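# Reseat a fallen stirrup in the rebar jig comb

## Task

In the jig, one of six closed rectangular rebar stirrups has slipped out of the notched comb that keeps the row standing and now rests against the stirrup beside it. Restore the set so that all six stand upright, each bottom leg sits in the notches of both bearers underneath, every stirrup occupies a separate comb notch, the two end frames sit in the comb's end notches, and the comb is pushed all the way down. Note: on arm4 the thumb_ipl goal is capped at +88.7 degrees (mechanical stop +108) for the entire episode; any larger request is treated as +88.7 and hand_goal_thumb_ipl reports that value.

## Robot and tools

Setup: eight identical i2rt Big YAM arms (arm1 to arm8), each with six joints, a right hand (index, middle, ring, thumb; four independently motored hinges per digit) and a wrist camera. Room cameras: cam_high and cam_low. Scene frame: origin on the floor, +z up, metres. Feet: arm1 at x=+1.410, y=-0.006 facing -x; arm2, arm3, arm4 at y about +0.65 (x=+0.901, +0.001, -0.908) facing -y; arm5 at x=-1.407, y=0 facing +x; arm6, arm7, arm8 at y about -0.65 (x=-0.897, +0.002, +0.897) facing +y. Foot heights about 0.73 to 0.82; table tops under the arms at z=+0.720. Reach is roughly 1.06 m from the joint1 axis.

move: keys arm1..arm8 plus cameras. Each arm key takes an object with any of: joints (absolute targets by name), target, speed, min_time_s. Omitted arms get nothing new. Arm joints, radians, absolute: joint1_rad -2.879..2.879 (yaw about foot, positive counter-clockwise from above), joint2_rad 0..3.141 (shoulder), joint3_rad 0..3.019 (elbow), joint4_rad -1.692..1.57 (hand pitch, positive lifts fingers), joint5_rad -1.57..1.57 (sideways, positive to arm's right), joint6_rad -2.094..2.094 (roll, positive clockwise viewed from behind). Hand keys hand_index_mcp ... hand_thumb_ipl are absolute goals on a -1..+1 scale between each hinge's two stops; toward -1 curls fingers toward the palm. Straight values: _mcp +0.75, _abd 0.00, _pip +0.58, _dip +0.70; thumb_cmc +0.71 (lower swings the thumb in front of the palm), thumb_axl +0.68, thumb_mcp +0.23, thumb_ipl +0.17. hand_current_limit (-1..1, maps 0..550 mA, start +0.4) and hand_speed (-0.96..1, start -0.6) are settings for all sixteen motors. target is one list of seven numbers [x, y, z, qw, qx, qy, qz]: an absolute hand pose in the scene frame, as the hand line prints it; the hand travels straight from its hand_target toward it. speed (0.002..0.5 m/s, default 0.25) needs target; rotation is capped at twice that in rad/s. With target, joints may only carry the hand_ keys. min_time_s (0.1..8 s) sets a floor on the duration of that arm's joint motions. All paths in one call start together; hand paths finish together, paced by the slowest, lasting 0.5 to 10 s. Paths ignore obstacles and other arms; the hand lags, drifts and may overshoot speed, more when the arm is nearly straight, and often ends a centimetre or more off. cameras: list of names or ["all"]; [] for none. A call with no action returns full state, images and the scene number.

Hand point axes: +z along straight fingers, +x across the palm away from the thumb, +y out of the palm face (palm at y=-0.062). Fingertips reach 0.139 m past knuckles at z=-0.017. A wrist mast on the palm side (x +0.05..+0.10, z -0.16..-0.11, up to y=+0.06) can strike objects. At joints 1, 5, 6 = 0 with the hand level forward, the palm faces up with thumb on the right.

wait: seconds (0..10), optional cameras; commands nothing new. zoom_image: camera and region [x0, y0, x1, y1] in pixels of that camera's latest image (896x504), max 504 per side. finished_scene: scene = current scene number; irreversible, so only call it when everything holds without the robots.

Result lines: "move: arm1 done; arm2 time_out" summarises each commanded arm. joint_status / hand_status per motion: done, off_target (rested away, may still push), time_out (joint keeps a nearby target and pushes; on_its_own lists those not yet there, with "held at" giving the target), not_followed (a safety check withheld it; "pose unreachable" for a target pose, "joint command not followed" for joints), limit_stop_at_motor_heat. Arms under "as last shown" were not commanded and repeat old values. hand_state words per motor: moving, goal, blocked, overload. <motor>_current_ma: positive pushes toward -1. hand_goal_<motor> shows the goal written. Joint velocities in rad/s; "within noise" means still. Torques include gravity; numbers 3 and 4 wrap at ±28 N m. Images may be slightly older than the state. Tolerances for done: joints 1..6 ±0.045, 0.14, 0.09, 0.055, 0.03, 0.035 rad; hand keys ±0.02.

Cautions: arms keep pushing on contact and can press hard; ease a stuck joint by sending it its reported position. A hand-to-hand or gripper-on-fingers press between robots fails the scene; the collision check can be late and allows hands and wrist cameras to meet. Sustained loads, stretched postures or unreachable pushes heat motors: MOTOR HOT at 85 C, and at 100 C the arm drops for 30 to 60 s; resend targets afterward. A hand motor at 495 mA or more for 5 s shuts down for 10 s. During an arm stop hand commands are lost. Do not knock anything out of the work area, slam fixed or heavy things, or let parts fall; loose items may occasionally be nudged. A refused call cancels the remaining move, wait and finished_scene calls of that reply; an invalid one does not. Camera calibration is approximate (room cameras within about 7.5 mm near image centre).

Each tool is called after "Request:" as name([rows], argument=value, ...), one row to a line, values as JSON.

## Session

Request:
move(cameras=["all"])

Request:
zoom_image(camera="cam_high", region=[300, 100, 480, 260])

Request:
zoom_image(camera="cam_high", region=[460, 150, 640, 330])

Request:
zoom_image(camera="cam_low", region=[270, 90, 450, 250])

Request:
zoom_image(camera="cam_low", region=[430, 120, 620, 310])

Scene clock: 0.00 s.
Joint torques (N m): no reading
Motor temperatures (°C): arm1=[16 24 21 15 16 19] | arm2=[20 22 29 19 18 17] | arm3=[24 19 23 19 14 15] | arm4=[26 20 31 17 17 16] | arm5=[18 18 24 15 17 16] | arm6=[17 22 29 15 19 17] | arm7=[18 21 24 20 17 15] | arm8=[17 18 26 16 15 17]
Heat: arm1: hottest joint2_rad 24 °C; arm2: hottest joint3_rad 29 °C; arm3: hottest joint1_rad 24 °C; arm4: hottest joint3_rad 31 °C; arm5: hottest joint3_rad 24 °C; arm6: hottest joint3_rad 29 °C; arm7: hottest joint3_rad 24 °C; arm8: hottest joint3_rad 26 °C.
Joint velocities: within noise
arm1.joint_positions: joint1_rad=+0.438 joint2_rad=+0.636 joint3_rad=+1.431 joint4_rad=-1.319 joint5_rad=+0.089 joint6_rad=+1.130 hand_index_mcp=+0.753 hand_index_abd=+0.000 hand_index_pip=+0.577 hand_index_dip=+0.696 hand_middle_mcp=+0.753 hand_middle_abd=+0.000 hand_middle_pip=+0.577 hand_middle_dip=+0.696 hand_ring_mcp=+0.753 hand_ring_abd=+0.000 hand_ring_pip=+0.577 hand_ring_dip=+0.696 hand_thumb_cmc=+0.714 hand_thumb_axl=+0.677 hand_thumb_mcp=+0.226 hand_thumb_ipl=+0.168 hand_current_limit=+0.400 hand_speed=-0.600
arm1.joint_status: not commanded
arm1.hand_state: goal,goal,goal,goal,goal,goal,goal,goal,goal,goal,goal,goal,goal,goal,goal,goal
arm1.index_mcp_current_ma: 0
arm1.index_abd_current_ma: 0
arm1.index_pip_current_ma: 0
arm1.index_dip_current_ma: 0
arm1.middle_mcp_current_ma: 0
arm1.middle_abd_current_ma: 0
arm1.middle_pip_current_ma: 0
arm1.middle_dip_current_ma: 0
arm1.ring_mcp_current_ma: 0
arm1.ring_abd_current_ma: 0
arm1.ring_pip_current_ma: 0
arm1.ring_dip_current_ma: 0
arm1.thumb_cmc_current_ma: 0
arm1.thumb_axl_current_ma: 0
arm1.thumb_mcp_current_ma: 0
arm1.thumb_ipl_current_ma: 0
arm1.hand_goal_index_mcp: 0.754
arm1.hand_goal_index_abd: 0.000
arm1.hand_goal_index_pip: 0.576
arm1.hand_goal_index_dip: 0.696
arm1.hand_goal_middle_mcp: 0.754
arm1.hand_goal_middle_abd: 0.000
arm1.hand_goal_middle_pip: 0.576
arm1.hand_goal_middle_dip: 0.696
arm1.hand_goal_ring_mcp: 0.754
arm1.hand_goal_ring_abd: 0.000
arm1.hand_goal_ring_pip: 0.576
arm1.hand_goal_ring_dip: 0.696
arm1.hand_goal_thumb_cmc: 0.714
arm1.hand_goal_thumb_axl: 0.678
arm1.hand_goal_thumb_mcp: 0.226
arm1.hand_goal_thumb_ipl: 0.168
arm1.hand: x=+1.1459 y=-0.0103 z=+1.3037 quat_wxyz=(+0.498, +0.347, -0.794, -0.033) (m; scene frame)
arm1.hand_target: x=+1.1491 y=-0.0086 z=+1.3182 quat_wxyz=(+0.513, +0.343, -0.786, -0.033) (m; scene frame)
arm1.hand_status: not commanded
arm2.joint_positions: joint1_rad=-0.262 joint2_rad=+0.513 joint3_rad=+1.319 joint4_rad=-1.198 joint5_rad=+0.084 joint6_rad=+1.086 hand_index_mcp=+0.753 hand_index_abd=+0.000 hand_index_pip=+0.577 hand_index_dip=+0.696 hand_middle_mcp=+0.753 hand_middle_abd=+0.000 hand_middle_pip=+0.577 hand_middle_dip=+0.696 hand_ring_mcp=+0.753 hand_ring_abd=+0.000 hand_ring_pip=+0.577 hand_ring_dip=+0.696 hand_thumb_cmc=+0.714 hand_thumb_axl=+0.677 hand_thumb_mcp=+0.226 hand_thumb_ipl=+0.168 hand_current_limit=+0.400 hand_speed=-0.600
arm2.joint_status: not commanded
arm2.hand_state: goal,goal,goal,goal,goal,goal,goal,goal,goal,goal,goal,goal,goal,goal,goal,goal
arm2.index_mcp_current_ma: 0
arm2.index_abd_current_ma: 0
arm2.index_pip_current_ma: 0
arm2.index_dip_current_ma: 0
arm2.middle_mcp_current_ma: 0
arm2.middle_abd_current_ma: 0
arm2.middle_pip_current_ma: 0
arm2.middle_dip_current_ma: 0
arm2.ring_mcp_current_ma: 0
arm2.ring_abd_current_ma: 0
arm2.ring_pip_current_ma: 0
arm2.ring_dip_current_ma: 0
arm2.thumb_cmc_current_ma: 0
arm2.thumb_axl_current_ma: 0
arm2.thumb_mcp_current_ma: 0
arm2.thumb_ipl_current_ma: 0
arm2.hand_goal_index_mcp: 0.754
arm2.hand_goal_index_abd: 0.000
arm2.hand_goal_index_pip: 0.576
arm2.hand_goal_index_dip: 0.696
arm2.hand_goal_middle_mcp: 0.754
arm2.hand_goal_middle_abd: 0.000
arm2.hand_goal_middle_pip: 0.576
arm2.hand_goal_middle_dip: 0.696
arm2.hand_goal_ring_mcp: 0.754
arm2.hand_goal_ring_abd: 0.000
arm2.hand_goal_ring_pip: 0.576
arm2.hand_goal_ring_dip: 0.696
arm2.hand_goal_thumb_cmc: 0.714
arm2.hand_goal_thumb_axl: 0.678
arm2.hand_goal_thumb_mcp: 0.226
arm2.hand_goal_thumb_ipl: 0.168
arm2.hand: x=+0.7540 y=+0.4694 z=+1.4022 quat_wxyz=(+0.527, +0.634, -0.534, +0.186) (m; scene frame)
arm2.hand_target: x=+0.7553 y=+0.4735 z=+1.4131 quat_wxyz=(+0.537, +0.628, -0.530, +0.191) (m; scene frame)
arm2.hand_status: not commanded
arm3.joint_positions: joint1_rad=+0.491 joint2_rad=+0.620 joint3_rad=+1.359 joint4_rad=-1.260 joint5_rad=-0.103 joint6_rad=+1.082 hand_index_mcp=+0.753 hand_index_abd=+0.000 hand_index_pip=+0.577 hand_index_dip=+0.696 hand_middle_mcp=+0.753 hand_middle_abd=+0.000 hand_middle_pip=+0.577 hand_middle_dip=+0.696 hand_ring_mcp=+0.753 hand_ring_abd=+0.000 hand_ring_pip=+0.577 hand_ring_dip=+0.696 hand_thumb_cmc=+0.714 hand_thumb_axl=+0.677 hand_thumb_mcp=+0.226 hand_thumb_ipl=+0.168 hand_current_limit=+0.400 hand_speed=-0.600
arm3.joint_status: not commanded
arm3.hand_state: goal,goal,goal,goal,goal,goal,goal,goal,goal,goal,goal,goal,goal,goal,goal,goal
arm3.index_mcp_current_ma: 0
arm3.index_abd_current_ma: 0
arm3.index_pip_current_ma: 0
arm3.index_dip_current_ma: 0
arm3.middle_mcp_current_ma: 0
arm3.middle_abd_current_ma: 0
arm3.middle_pip_current_ma: 0
arm3.middle_dip_current_ma: 0
arm3.ring_mcp_current_ma: 0
arm3.ring_abd_current_ma: 0
arm3.ring_pip_current_ma: 0
arm3.ring_dip_current_ma: 0
arm3.thumb_cmc_current_ma: 0
arm3.thumb_axl_current_ma: 0
arm3.thumb_mcp_current_ma: 0
arm3.thumb_ipl_current_ma: 0
arm3.hand_goal_index_mcp: 0.754
arm3.hand_goal_index_abd: 0.000
arm3.hand_goal_index_pip: 0.576
arm3.hand_goal_index_dip: 0.696
arm3.hand_goal_middle_mcp: 0.754
arm3.hand_goal_middle_abd: 0.000
arm3.hand_goal_middle_pip: 0.576
arm3.hand_goal_middle_dip: 0.696
arm3.hand_goal_ring_mcp: 0.754
arm3.hand_goal_ring_abd: 0.000
arm3.hand_goal_ring_pip: 0.576
arm3.hand_goal_ring_dip: 0.696
arm3.hand_goal_thumb_cmc: 0.714
arm3.hand_goal_thumb_axl: 0.678
arm3.hand_goal_thumb_mcp: 0.226
arm3.hand_goal_thumb_ipl: 0.168
arm3.hand: x=+0.0526 y=+0.3949 z=+1.3459 quat_wxyz=(+0.332, +0.827, -0.240, +0.387) (m; scene frame)
arm3.hand_target: x=+0.0512 y=+0.3976 z=+1.3565 quat_wxyz=(+0.339, +0.821, -0.237, +0.393) (m; scene frame)
arm3.hand_status: not commanded
arm4.joint_positions: joint1_rad=+0.323 joint2_rad=+0.609 joint3_rad=+1.374 joint4_rad=-1.316 joint5_rad=+0.012 joint6_rad=+1.173 hand_index_mcp=+0.753 hand_index_abd=+0.000 hand_index_pip=+0.577 hand_index_dip=+0.696 hand_middle_mcp=+0.753 hand_middle_abd=+0.000 hand_middle_pip=+0.577 hand_middle_dip=+0.696 hand_ring_mcp=+0.753 hand_ring_abd=+0.000 hand_ring_pip=+0.577 hand_ring_dip=+0.696 hand_thumb_cmc=+0.714 hand_thumb_axl=+0.677 hand_thumb_mcp=+0.226 hand_thumb_ipl=+0.168 hand_current_limit=+0.400 hand_speed=-0.600
arm4.joint_status: not commanded
arm4.hand_state: goal,goal,goal,goal,goal,goal,goal,goal,goal,goal,goal,goal,goal,goal,goal,goal
arm4.index_mcp_current_ma: 0
arm4.index_abd_current_ma: 0
arm4.index_pip_current_ma: 0
arm4.index_dip_current_ma: 0
arm4.middle_mcp_current_ma: 0
arm4.middle_abd_current_ma: 0
arm4.middle_pip_current_ma: 0
arm4.middle_dip_current_ma: 0
arm4.ring_mcp_current_ma: 0
arm4.ring_abd_current_ma: 0
arm4.ring_pip_current_ma: 0
arm4.ring_dip_current_ma: 0
arm4.thumb_cmc_current_ma: 0
arm4.thumb_axl_current_ma: 0
arm4.thumb_mcp_current_ma: 0
arm4.thumb_ipl_current_ma: 0
arm4.hand_goal_index_mcp: 0.754
arm4.hand_goal_index_abd: 0.000
arm4.hand_goal_index_pip: 0.576
arm4.hand_goal_index_dip: 0.696
arm4.hand_goal_middle_mcp: 0.754
arm4.hand_goal_middle_abd: 0.000
arm4.hand_goal_middle_pip: 0.576
arm4.hand_goal_middle_dip: 0.696
arm4.hand_goal_ring_mcp: 0.754
arm4.hand_goal_ring_abd: 0.000
arm4.hand_goal_ring_pip: 0.576
arm4.hand_goal_ring_dip: 0.696
arm4.hand_goal_thumb_cmc: 0.714
arm4.hand_goal_thumb_axl: 0.678
arm4.hand_goal_thumb_mcp: 0.226
arm4.hand_goal_thumb_ipl: 0.168
arm4.hand: x=-0.9267 y=+0.3899 z=+1.3592 quat_wxyz=(+0.360, +0.790, -0.375, +0.326) (m; scene frame)
arm4.hand_target: x=-0.9278 y=+0.3929 z=+1.3736 quat_wxyz=(+0.371, +0.782, -0.371, +0.336) (m; scene frame)
arm4.hand_status: not commanded
arm5.joint_positions: joint1_rad=-0.309 joint2_rad=+0.583 joint3_rad=+1.444 joint4_rad=-1.339 joint5_rad=-0.022 joint6_rad=+1.099 hand_index_mcp=+0.753 hand_index_abd=+0.000 hand_index_pip=+0.577 hand_index_dip=+0.696 hand_middle_mcp=+0.753 hand_middle_abd=+0.000 hand_middle_pip=+0.577 hand_middle_dip=+0.696 hand_ring_mcp=+0.753 hand_ring_abd=+0.000 hand_ring_pip=+0.577 hand_ring_dip=+0.696 hand_thumb_cmc=+0.714 hand_thumb_axl=+0.677 hand_thumb_mcp=+0.226 hand_thumb_ipl=+0.168 hand_current_limit=+0.400 hand_speed=-0.600
arm5.joint_status: not commanded
arm5.hand_state: goal,goal,goal,goal,goal,goal,goal,goal,goal,goal,goal,goal,goal,goal,goal,goal
arm5.index_mcp_current_ma: 0
arm5.index_abd_current_ma: 0
arm5.index_pip_current_ma: 0
arm5.index_dip_current_ma: 0
arm5.middle_mcp_current_ma: 0
arm5.middle_abd_current_ma: 0
arm5.middle_pip_current_ma: 0
arm5.middle_dip_current_ma: 0
arm5.ring_mcp_current_ma: 0
arm5.ring_abd_current_ma: 0
arm5.ring_pip_current_ma: 0
arm5.ring_dip_current_ma: 0
arm5.thumb_cmc_current_ma: 0
arm5.thumb_axl_current_ma: 0
arm5.thumb_mcp_current_ma: 0
arm5.thumb_ipl_current_ma: 0
arm5.hand_goal_index_mcp: 0.754
arm5.hand_goal_index_abd: 0.000
arm5.hand_goal_index_pip: 0.576
arm5.hand_goal_index_dip: 0.696
arm5.hand_goal_middle_mcp: 0.754
arm5.hand_goal_middle_abd: 0.000
arm5.hand_goal_middle_pip: 0.576
arm5.hand_goal_middle_dip: 0.696
arm5.hand_goal_ring_mcp: 0.754
arm5.hand_goal_ring_abd: 0.000
arm5.hand_goal_ring_pip: 0.576
arm5.hand_goal_ring_dip: 0.696
arm5.hand_goal_thumb_cmc: 0.714
arm5.hand_goal_thumb_axl: 0.678
arm5.hand_goal_thumb_mcp: 0.226
arm5.hand_goal_thumb_ipl: 0.168
arm5.hand: x=-1.2145 y=-0.1378 z=+1.3354 quat_wxyz=(+0.177, +0.849, +0.096, +0.489) (m; scene frame)
arm5.hand_target: x=-1.2183 y=-0.1368 z=+1.3488 quat_wxyz=(+0.182, +0.841, +0.095, +0.501) (m; scene frame)
arm5.hand_status: not commanded
arm6.joint_positions: joint1_rad=-0.469 joint2_rad=+0.645 joint3_rad=+1.362 joint4_rad=-1.302 joint5_rad=+0.056 joint6_rad=+1.033 hand_index_mcp=+0.753 hand_index_abd=+0.000 hand_index_pip=+0.577 hand_index_dip=+0.696 hand_middle_mcp=+0.753 hand_middle_abd=+0.000 hand_middle_pip=+0.577 hand_middle_dip=+0.696 hand_ring_mcp=+0.753 hand_ring_abd=+0.000 hand_ring_pip=+0.577 hand_ring_dip=+0.696 hand_thumb_cmc=+0.714 hand_thumb_axl=+0.677 hand_thumb_mcp=+0.226 hand_thumb_ipl=+0.168 hand_current_limit=+0.400 hand_speed=-0.600
arm6.joint_status: not commanded
arm6.hand_state: goal,goal,goal,goal,goal,goal,goal,goal,goal,goal,goal,goal,goal,goal,goal,goal
arm6.index_mcp_current_ma: 0
arm6.index_abd_current_ma: 0
arm6.index_pip_current_ma: 0
arm6.index_dip_current_ma: 0
arm6.middle_mcp_current_ma: 0
arm6.middle_abd_current_ma: 0
arm6.middle_pip_current_ma: 0
arm6.middle_dip_current_ma: 0
arm6.ring_mcp_current_ma: 0
arm6.ring_abd_current_ma: 0
arm6.ring_pip_current_ma: 0
arm6.ring_dip_current_ma: 0
arm6.thumb_cmc_current_ma: 0
arm6.thumb_axl_current_ma: 0
arm6.thumb_mcp_current_ma: 0
arm6.thumb_ipl_current_ma: 0
arm6.hand_goal_index_mcp: 0.754
arm6.hand_goal_index_abd: 0.000
arm6.hand_goal_index_pip: 0.576
arm6.hand_goal_index_dip: 0.696
arm6.hand_goal_middle_mcp: 0.754
arm6.hand_goal_middle_abd: 0.000
arm6.hand_goal_middle_pip: 0.576
arm6.hand_goal_middle_dip: 0.696
arm6.hand_goal_ring_mcp: 0.754
arm6.hand_goal_ring_abd: 0.000
arm6.hand_goal_ring_pip: 0.576
arm6.hand_goal_ring_dip: 0.696
arm6.hand_goal_thumb_cmc: 0.714
arm6.hand_goal_thumb_axl: 0.678
arm6.hand_goal_thumb_mcp: 0.226
arm6.hand_goal_thumb_ipl: 0.168
arm6.hand: x=-0.6903 y=-0.4654 z=+1.3610 quat_wxyz=(-0.117, +0.608, +0.637, +0.460) (m; scene frame)
arm6.hand_target: x=-0.6913 y=-0.4678 z=+1.3713 quat_wxyz=(-0.120, +0.604, +0.633, +0.469) (m; scene frame)
arm6.hand_status: not commanded
arm7.joint_positions: joint1_rad=-0.262 joint2_rad=+0.628 joint3_rad=+1.318 joint4_rad=-1.343 joint5_rad=+0.094 joint6_rad=+1.047 hand_index_mcp=+0.753 hand_index_abd=+0.000 hand_index_pip=+0.577 hand_index_dip=+0.696 hand_middle_mcp=+0.753 hand_middle_abd=+0.000 hand_middle_pip=+0.577 hand_middle_dip=+0.696 hand_ring_mcp=+0.753 hand_ring_abd=+0.000 hand_ring_pip=+0.577 hand_ring_dip=+0.696 hand_thumb_cmc=+0.714 hand_thumb_axl=+0.677 hand_thumb_mcp=+0.226 hand_thumb_ipl=+0.168 hand_current_limit=+0.400 hand_speed=-0.600
arm7.joint_status: not commanded
arm7.hand_state: goal,goal,goal,goal,goal,goal,goal,goal,goal,goal,goal,goal,goal,goal,goal,goal
arm7.index_mcp_current_ma: 0
arm7.index_abd_current_ma: 0
arm7.index_pip_current_ma: 0
arm7.index_dip_current_ma: 0
arm7.middle_mcp_current_ma: 0
arm7.middle_abd_current_ma: 0
arm7.middle_pip_current_ma: 0
arm7.middle_dip_current_ma: 0
arm7.ring_mcp_current_ma: 0
arm7.ring_abd_current_ma: 0
arm7.ring_pip_current_ma: 0
arm7.ring_dip_current_ma: 0
arm7.thumb_cmc_current_ma: 0
arm7.thumb_axl_current_ma: 0
arm7.thumb_mcp_current_ma: 0
arm7.thumb_ipl_current_ma: 0
arm7.hand_goal_index_mcp: 0.754
arm7.hand_goal_index_abd: 0.000
arm7.hand_goal_index_pip: 0.576
arm7.hand_goal_index_dip: 0.696
arm7.hand_goal_middle_mcp: 0.754
arm7.hand_goal_middle_abd: 0.000
arm7.hand_goal_middle_pip: 0.576
arm7.hand_goal_middle_dip: 0.696
arm7.hand_goal_ring_mcp: 0.754
arm7.hand_goal_ring_abd: 0.000
arm7.hand_goal_ring_pip: 0.576
arm7.hand_goal_ring_dip: 0.696
arm7.hand_goal_thumb_cmc: 0.714
arm7.hand_goal_thumb_axl: 0.678
arm7.hand_goal_thumb_mcp: 0.226
arm7.hand_goal_thumb_ipl: 0.168
arm7.hand: x=+0.1777 y=-0.4495 z=+1.2828 quat_wxyz=(-0.129, +0.575, +0.685, +0.429) (m; scene frame)
arm7.hand_target: x=+0.1771 y=-0.4521 z=+1.2991 quat_wxyz=(-0.135, +0.570, +0.678, +0.444) (m; scene frame)
arm7.hand_status: not commanded
arm8.joint_positions: joint1_rad=+0.495 joint2_rad=+0.566 joint3_rad=+1.340 joint4_rad=-1.216 joint5_rad=-0.053 joint6_rad=+1.141 hand_index_mcp=+0.753 hand_index_abd=+0.000 hand_index_pip=+0.577 hand_index_dip=+0.696 hand_middle_mcp=+0.753 hand_middle_abd=+0.000 hand_middle_pip=+0.577 hand_middle_dip=+0.696 hand_ring_mcp=+0.753 hand_ring_abd=+0.000 hand_ring_pip=+0.577 hand_ring_dip=+0.696 hand_thumb_cmc=+0.714 hand_thumb_axl=+0.677 hand_thumb_mcp=+0.226 hand_thumb_ipl=+0.168 hand_current_limit=+0.400 hand_speed=-0.600
arm8.joint_status: not commanded
arm8.hand_state: goal,goal,goal,goal,goal,goal,goal,goal,goal,goal,goal,goal,goal,goal,goal,goal
arm8.index_mcp_current_ma: 0
arm8.index_abd_current_ma: 0
arm8.index_pip_current_ma: 0
arm8.index_dip_current_ma: 0
arm8.middle_mcp_current_ma: 0
arm8.middle_abd_current_ma: 0
arm8.middle_pip_current_ma: 0
arm8.middle_dip_current_ma: 0
arm8.ring_mcp_current_ma: 0
arm8.ring_abd_current_ma: 0
arm8.ring_pip_current_ma: 0
arm8.ring_dip_current_ma: 0
arm8.thumb_cmc_current_ma: 0
arm8.thumb_axl_current_ma: 0
arm8.thumb_mcp_current_ma: 0
arm8.thumb_ipl_current_ma: 0
arm8.hand_goal_index_mcp: 0.754
arm8.hand_goal_index_abd: 0.000
arm8.hand_goal_index_pip: 0.576
arm8.hand_goal_index_dip: 0.696
arm8.hand_goal_middle_mcp: 0.754
arm8.hand_goal_middle_abd: 0.000
arm8.hand_goal_middle_pip: 0.576
arm8.hand_goal_middle_dip: 0.696
arm8.hand_goal_ring_mcp: 0.754
arm8.hand_goal_ring_abd: 0.000
arm8.hand_goal_ring_pip: 0.576
arm8.hand_goal_ring_dip: 0.696
arm8.hand_goal_thumb_cmc: 0.714
arm8.hand_goal_thumb_axl: 0.678
arm8.hand_goal_thumb_mcp: 0.226
arm8.hand_goal_thumb_ipl: 0.168
arm8.hand: x=+0.8411 y=-0.3923 z=+1.2973 quat_wxyz=(-0.407, +0.246, +0.808, +0.348) (m; scene frame)
arm8.hand_target: x=+0.8427 y=-0.3954 z=+1.3071 quat_wxyz=(-0.414, +0.244, +0.802, +0.355) (m; scene frame)
arm8.hand_status: not commanded
pictures: arm1_cam_wrist, arm2_cam_wrist, arm3_cam_wrist, arm4_cam_wrist, arm5_cam_wrist, arm6_cam_wrist, arm7_cam_wrist, arm8_cam_wrist, cam_high, cam_low
camera_calibration:
arm1_cam_wrist: T_world_to_cam=[[-0.130318, 0.926636, -0.352652, 0.651943], [0.986039, 0.0839422, -0.14381, -0.992631], [-0.103658, -0.366469, -0.924638, 1.44078], [0, 0, 0, 1]] pos_world=[1.21308, 0.00721157, 1.41936]
arm2_cam_wrist: T_world_to_cam=[[-0.851111, 0.432123, -0.298126, 0.890586], [0.519593, 0.774553, -0.360681, -0.291816], [0.0750556, -0.461884, -0.883759, 1.52894], [0, 0, 0, 1]] pos_world=[0.794857, 0.547377, 1.51147]
arm3_cam_wrist: T_world_to_cam=[[-0.89269, -0.276999, -0.355495, 0.660692], [-0.216214, 0.955337, -0.201452, -0.142749], [0.39542, -0.102971, -0.91271, 1.38135], [0, 0, 0, 1]] pos_world=[0.0127148, 0.461625, 1.46689]
arm4_cam_wrist: T_world_to_cam=[[-0.917417, 0.024497, -0.397172, -0.291043], [0.0885089, 0.985663, -0.14365, -0.150719], [0.387958, -0.166941, -0.906432, 1.784], [0, 0, 0, 1]] pos_world=[-0.945784, 0.453509, 1.47983]
arm5_cam_wrist: T_world_to_cam=[[-0.365031, -0.847918, -0.384432, -0.0085371], [-0.874105, 0.454275, -0.171975, -0.825101], [0.320458, 0.273258, -0.906993, 1.75921], [0, 0, 0, 1]] pos_world=[-1.2881, -0.113135, 1.45042]
arm6_cam_wrist: T_world_to_cam=[[0.72306, -0.639874, -0.26028, 0.586012], [-0.683037, -0.718534, -0.131032, -0.676311], [-0.103176, 0.272524, -0.956601, 1.48621], [0, 0, 0, 1]] pos_world=[-0.732325, -0.516008, 1.48562]
arm7_cam_wrist: T_world_to_cam=[[0.790042, -0.549901, -0.271002, -0.00805869], [-0.579749, -0.813878, -0.0386506, -0.264229], [-0.199308, 0.187649, -0.961803, 1.47405], [0, 0, 0, 1]] pos_world=[0.14697, -0.496085, 1.40535]
arm8_cam_wrist: T_world_to_cam=[[0.81479, 0.352877, -0.459995, 0.0915237], [0.238897, -0.927292, -0.288197, -0.231699], [-0.528248, 0.124929, -0.839849, 1.70831], [0, 0, 0, 1]] pos_world=[0.883191, -0.460567, 1.41005]

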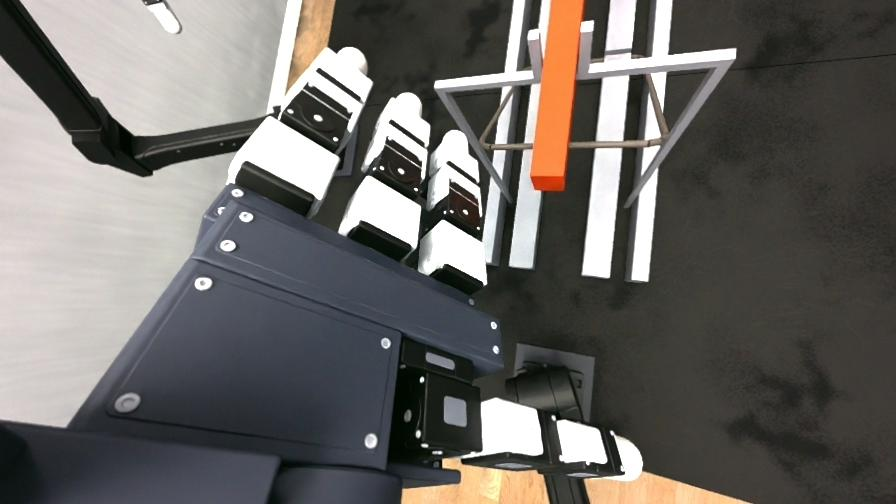

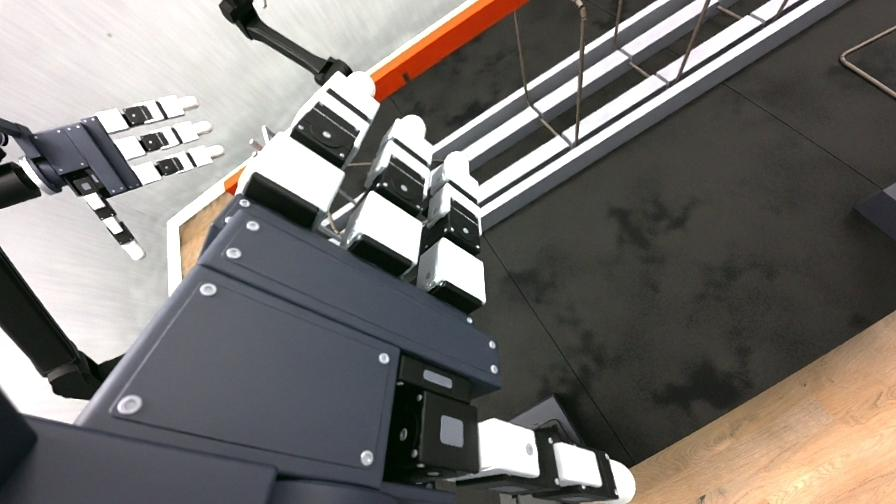

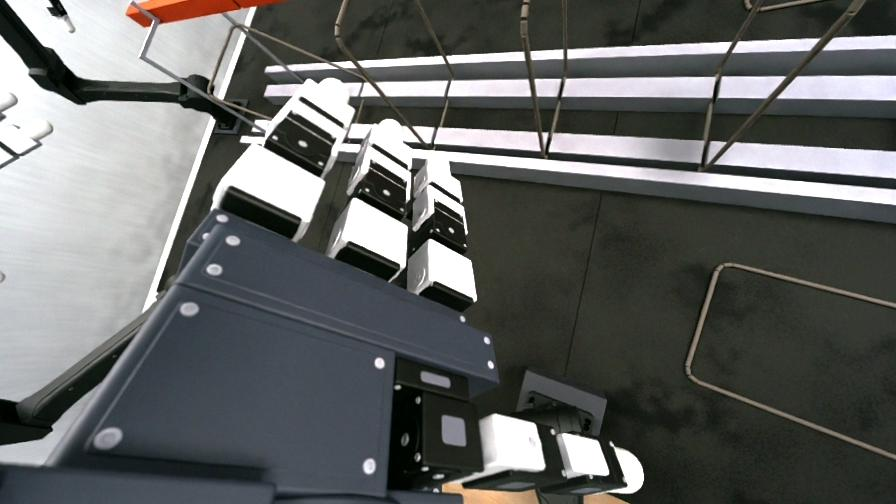

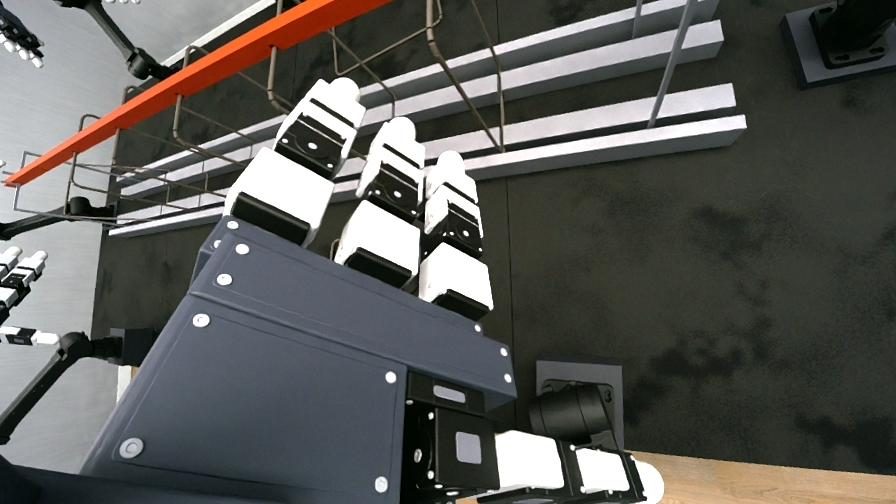

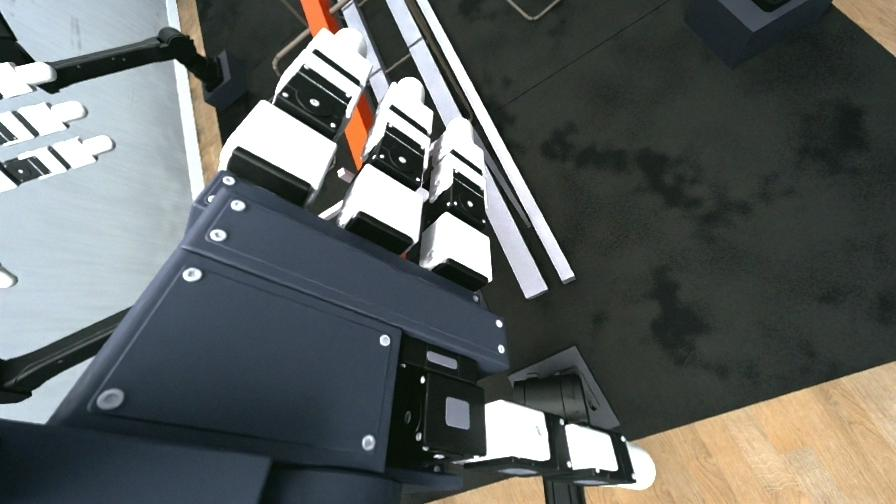

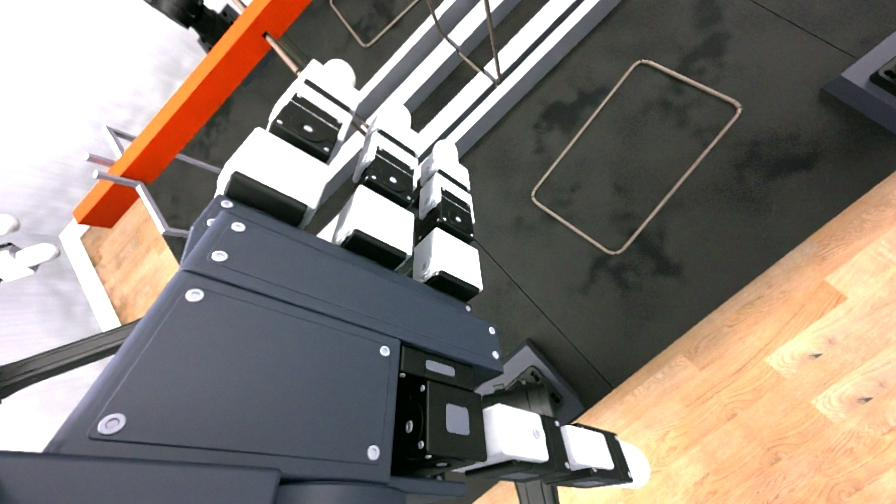

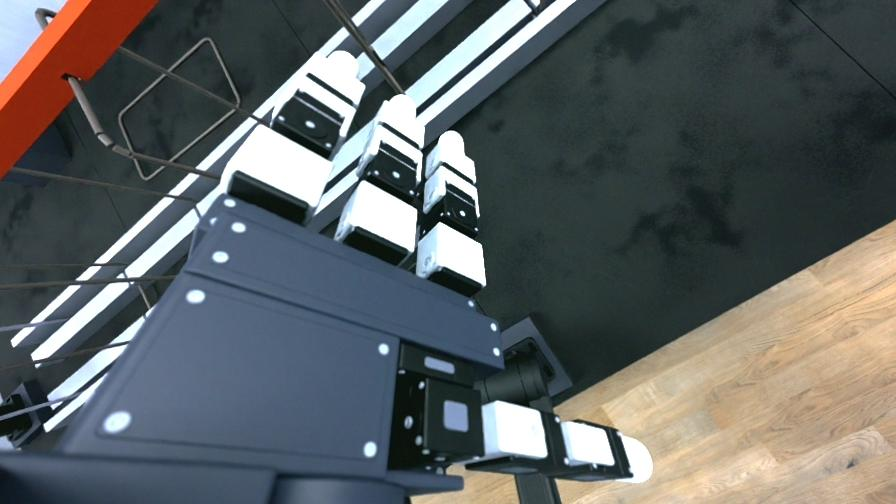

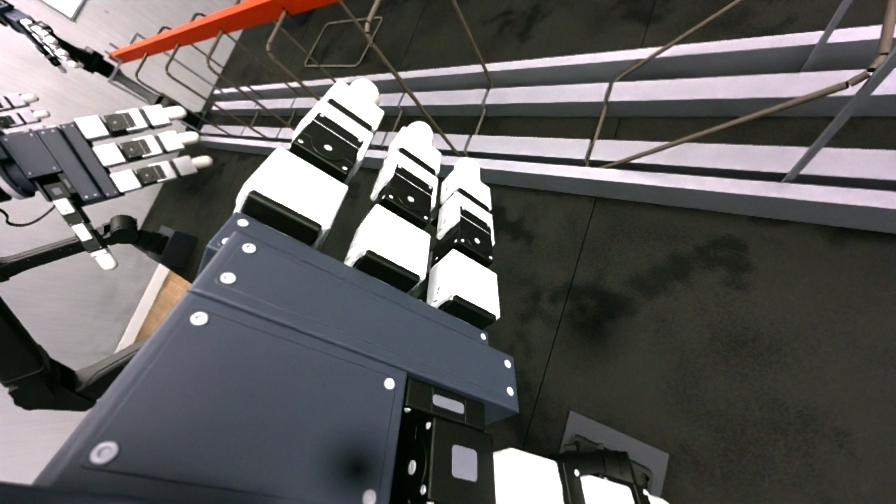

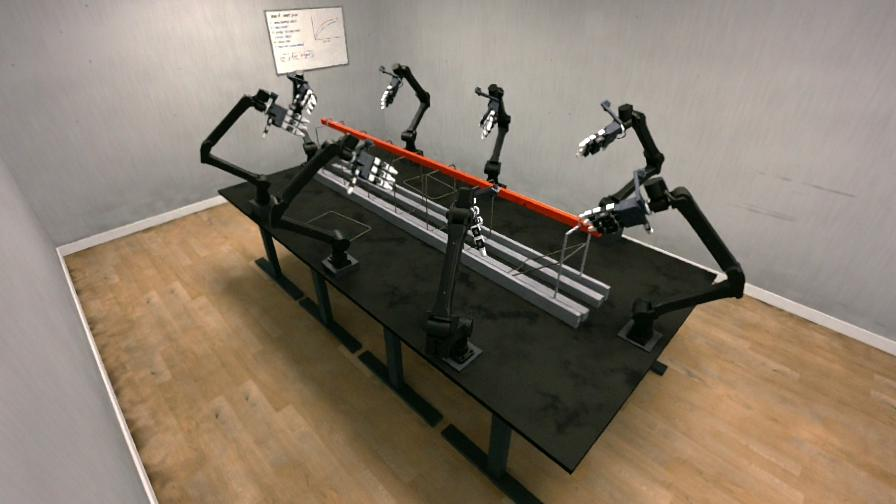

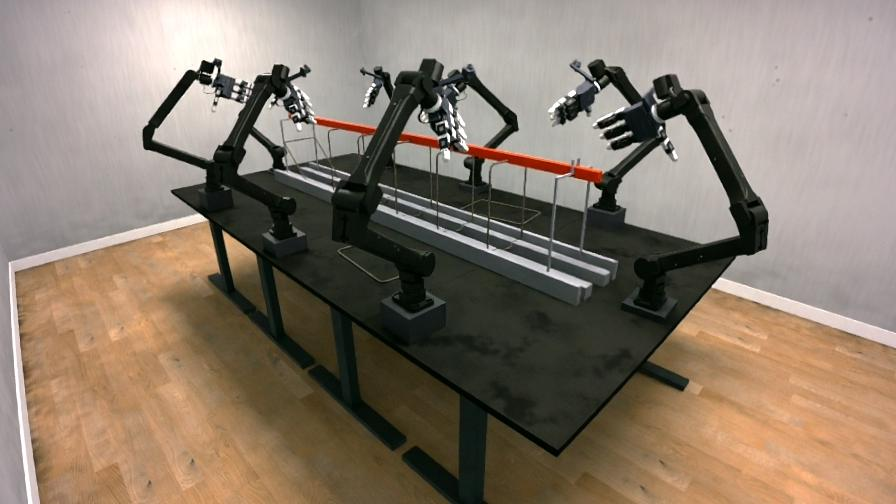

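Scaled by 2.800.

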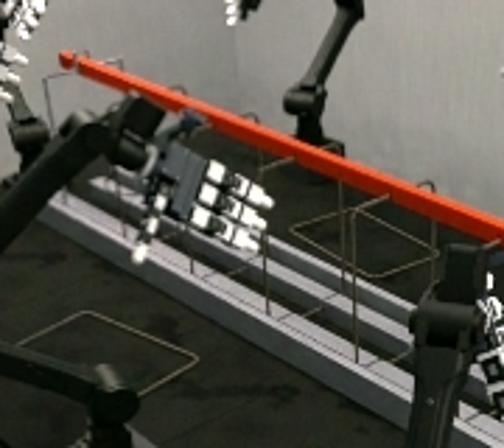

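Scaled by 2.800.

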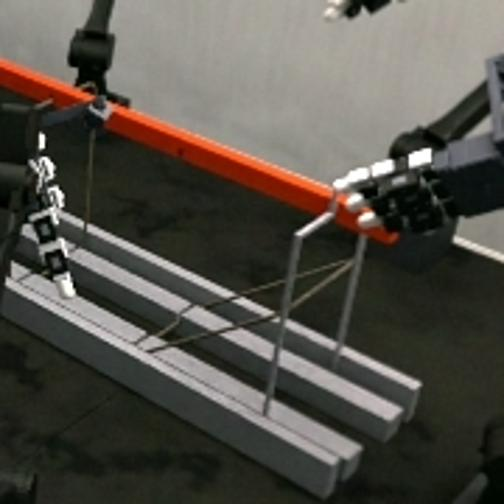

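Scaled by 2.800.

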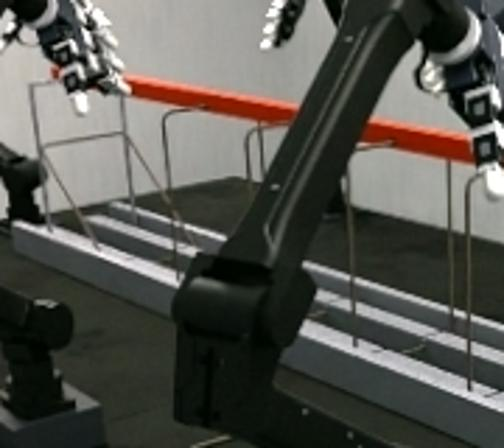

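Scaled by 2.653.

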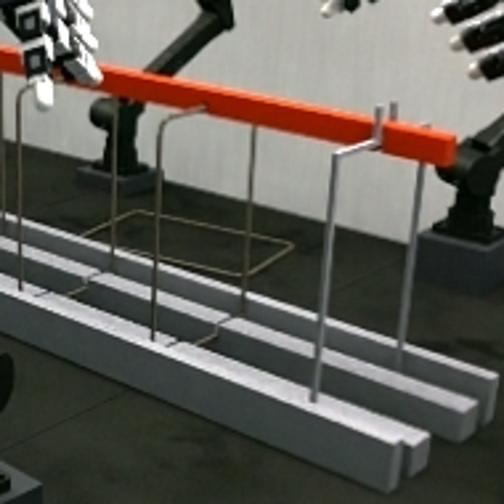

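Request:
zoom_image(camera="arm8_cam_wrist", region=[560, 0, 896, 240])

Request:
zoom_image(camera="arm2_cam_wrist", region=[480, 0, 760, 200])

Request:
zoom_image(camera="arm1_cam_wrist", region=[420, 0, 760, 290])

Request:
zoom_image(camera="cam_high", region=[500, 220, 600, 320])

Request:
zoom_image(camera="arm3_cam_wrist", region=[130, 0, 480, 180])

Scaled by 1.500.

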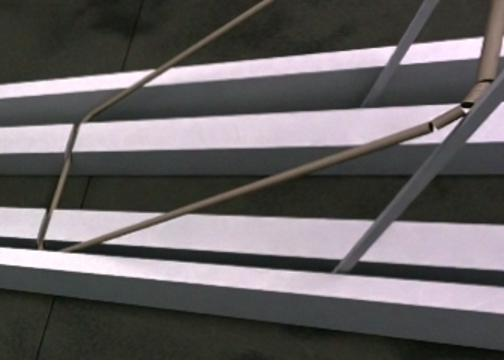

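Scaled by 1.800.

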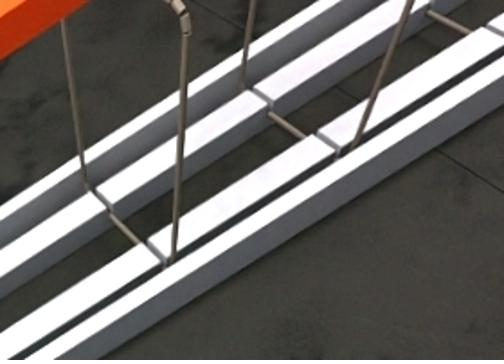

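Scaled by 1.482.

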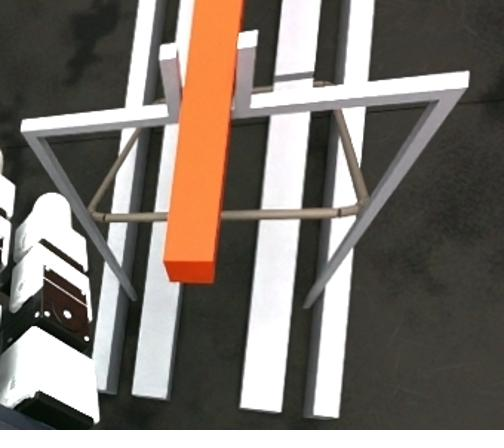

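Scaled by 5.040.

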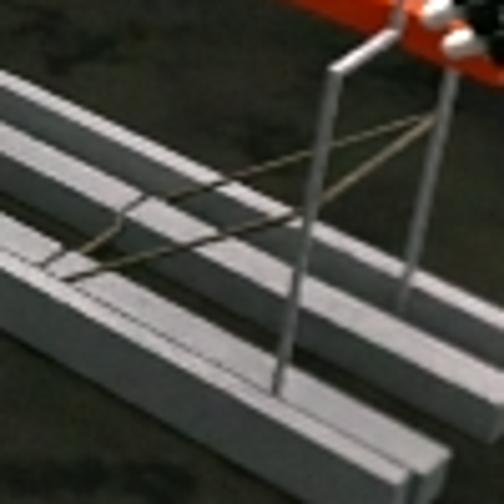

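Scaled by 1.440.

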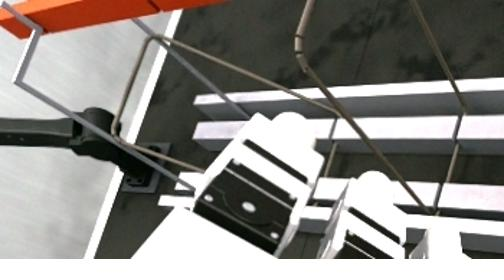

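Request:
zoom_image(camera="arm1_cam_wrist", region=[500, 20, 700, 160])

Request:
zoom_image(camera="arm8_cam_wrist", region=[570, 70, 670, 170])

Request:
zoom_image(camera="arm3_cam_wrist", region=[330, 50, 450, 150])

Request:
zoom_image(camera="cam_low", region=[270, 110, 350, 190])

Scaled by 2.520.

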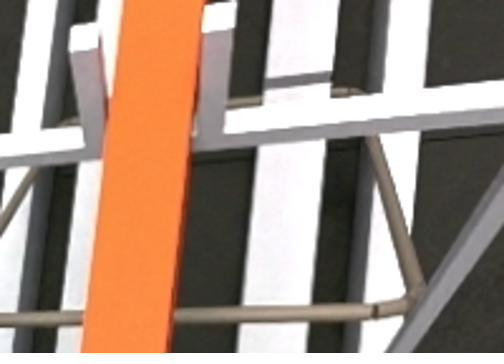

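Scaled by 5.040.

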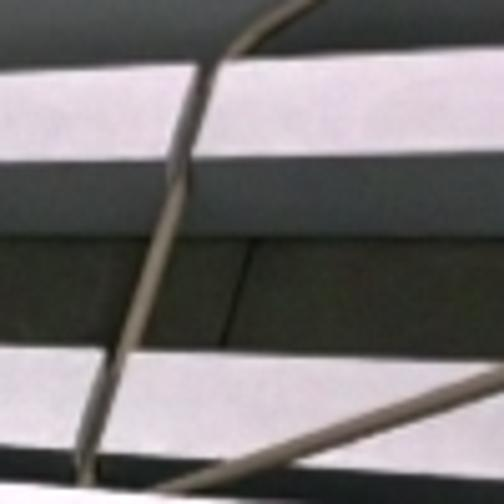

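Scaled by 4.200.

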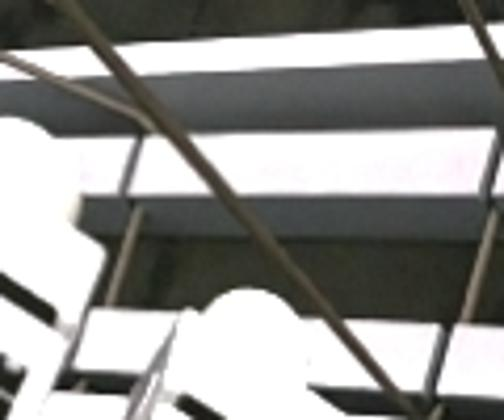

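Scaled by 6.300.

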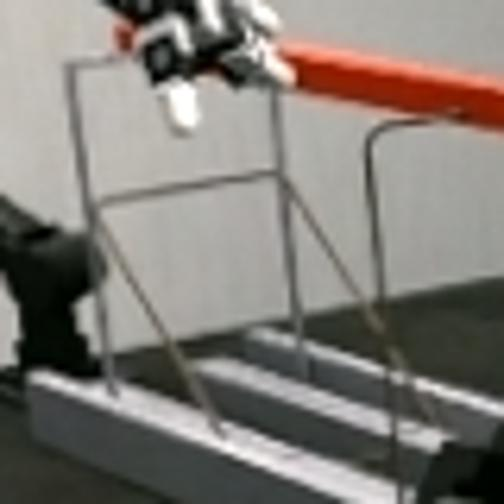

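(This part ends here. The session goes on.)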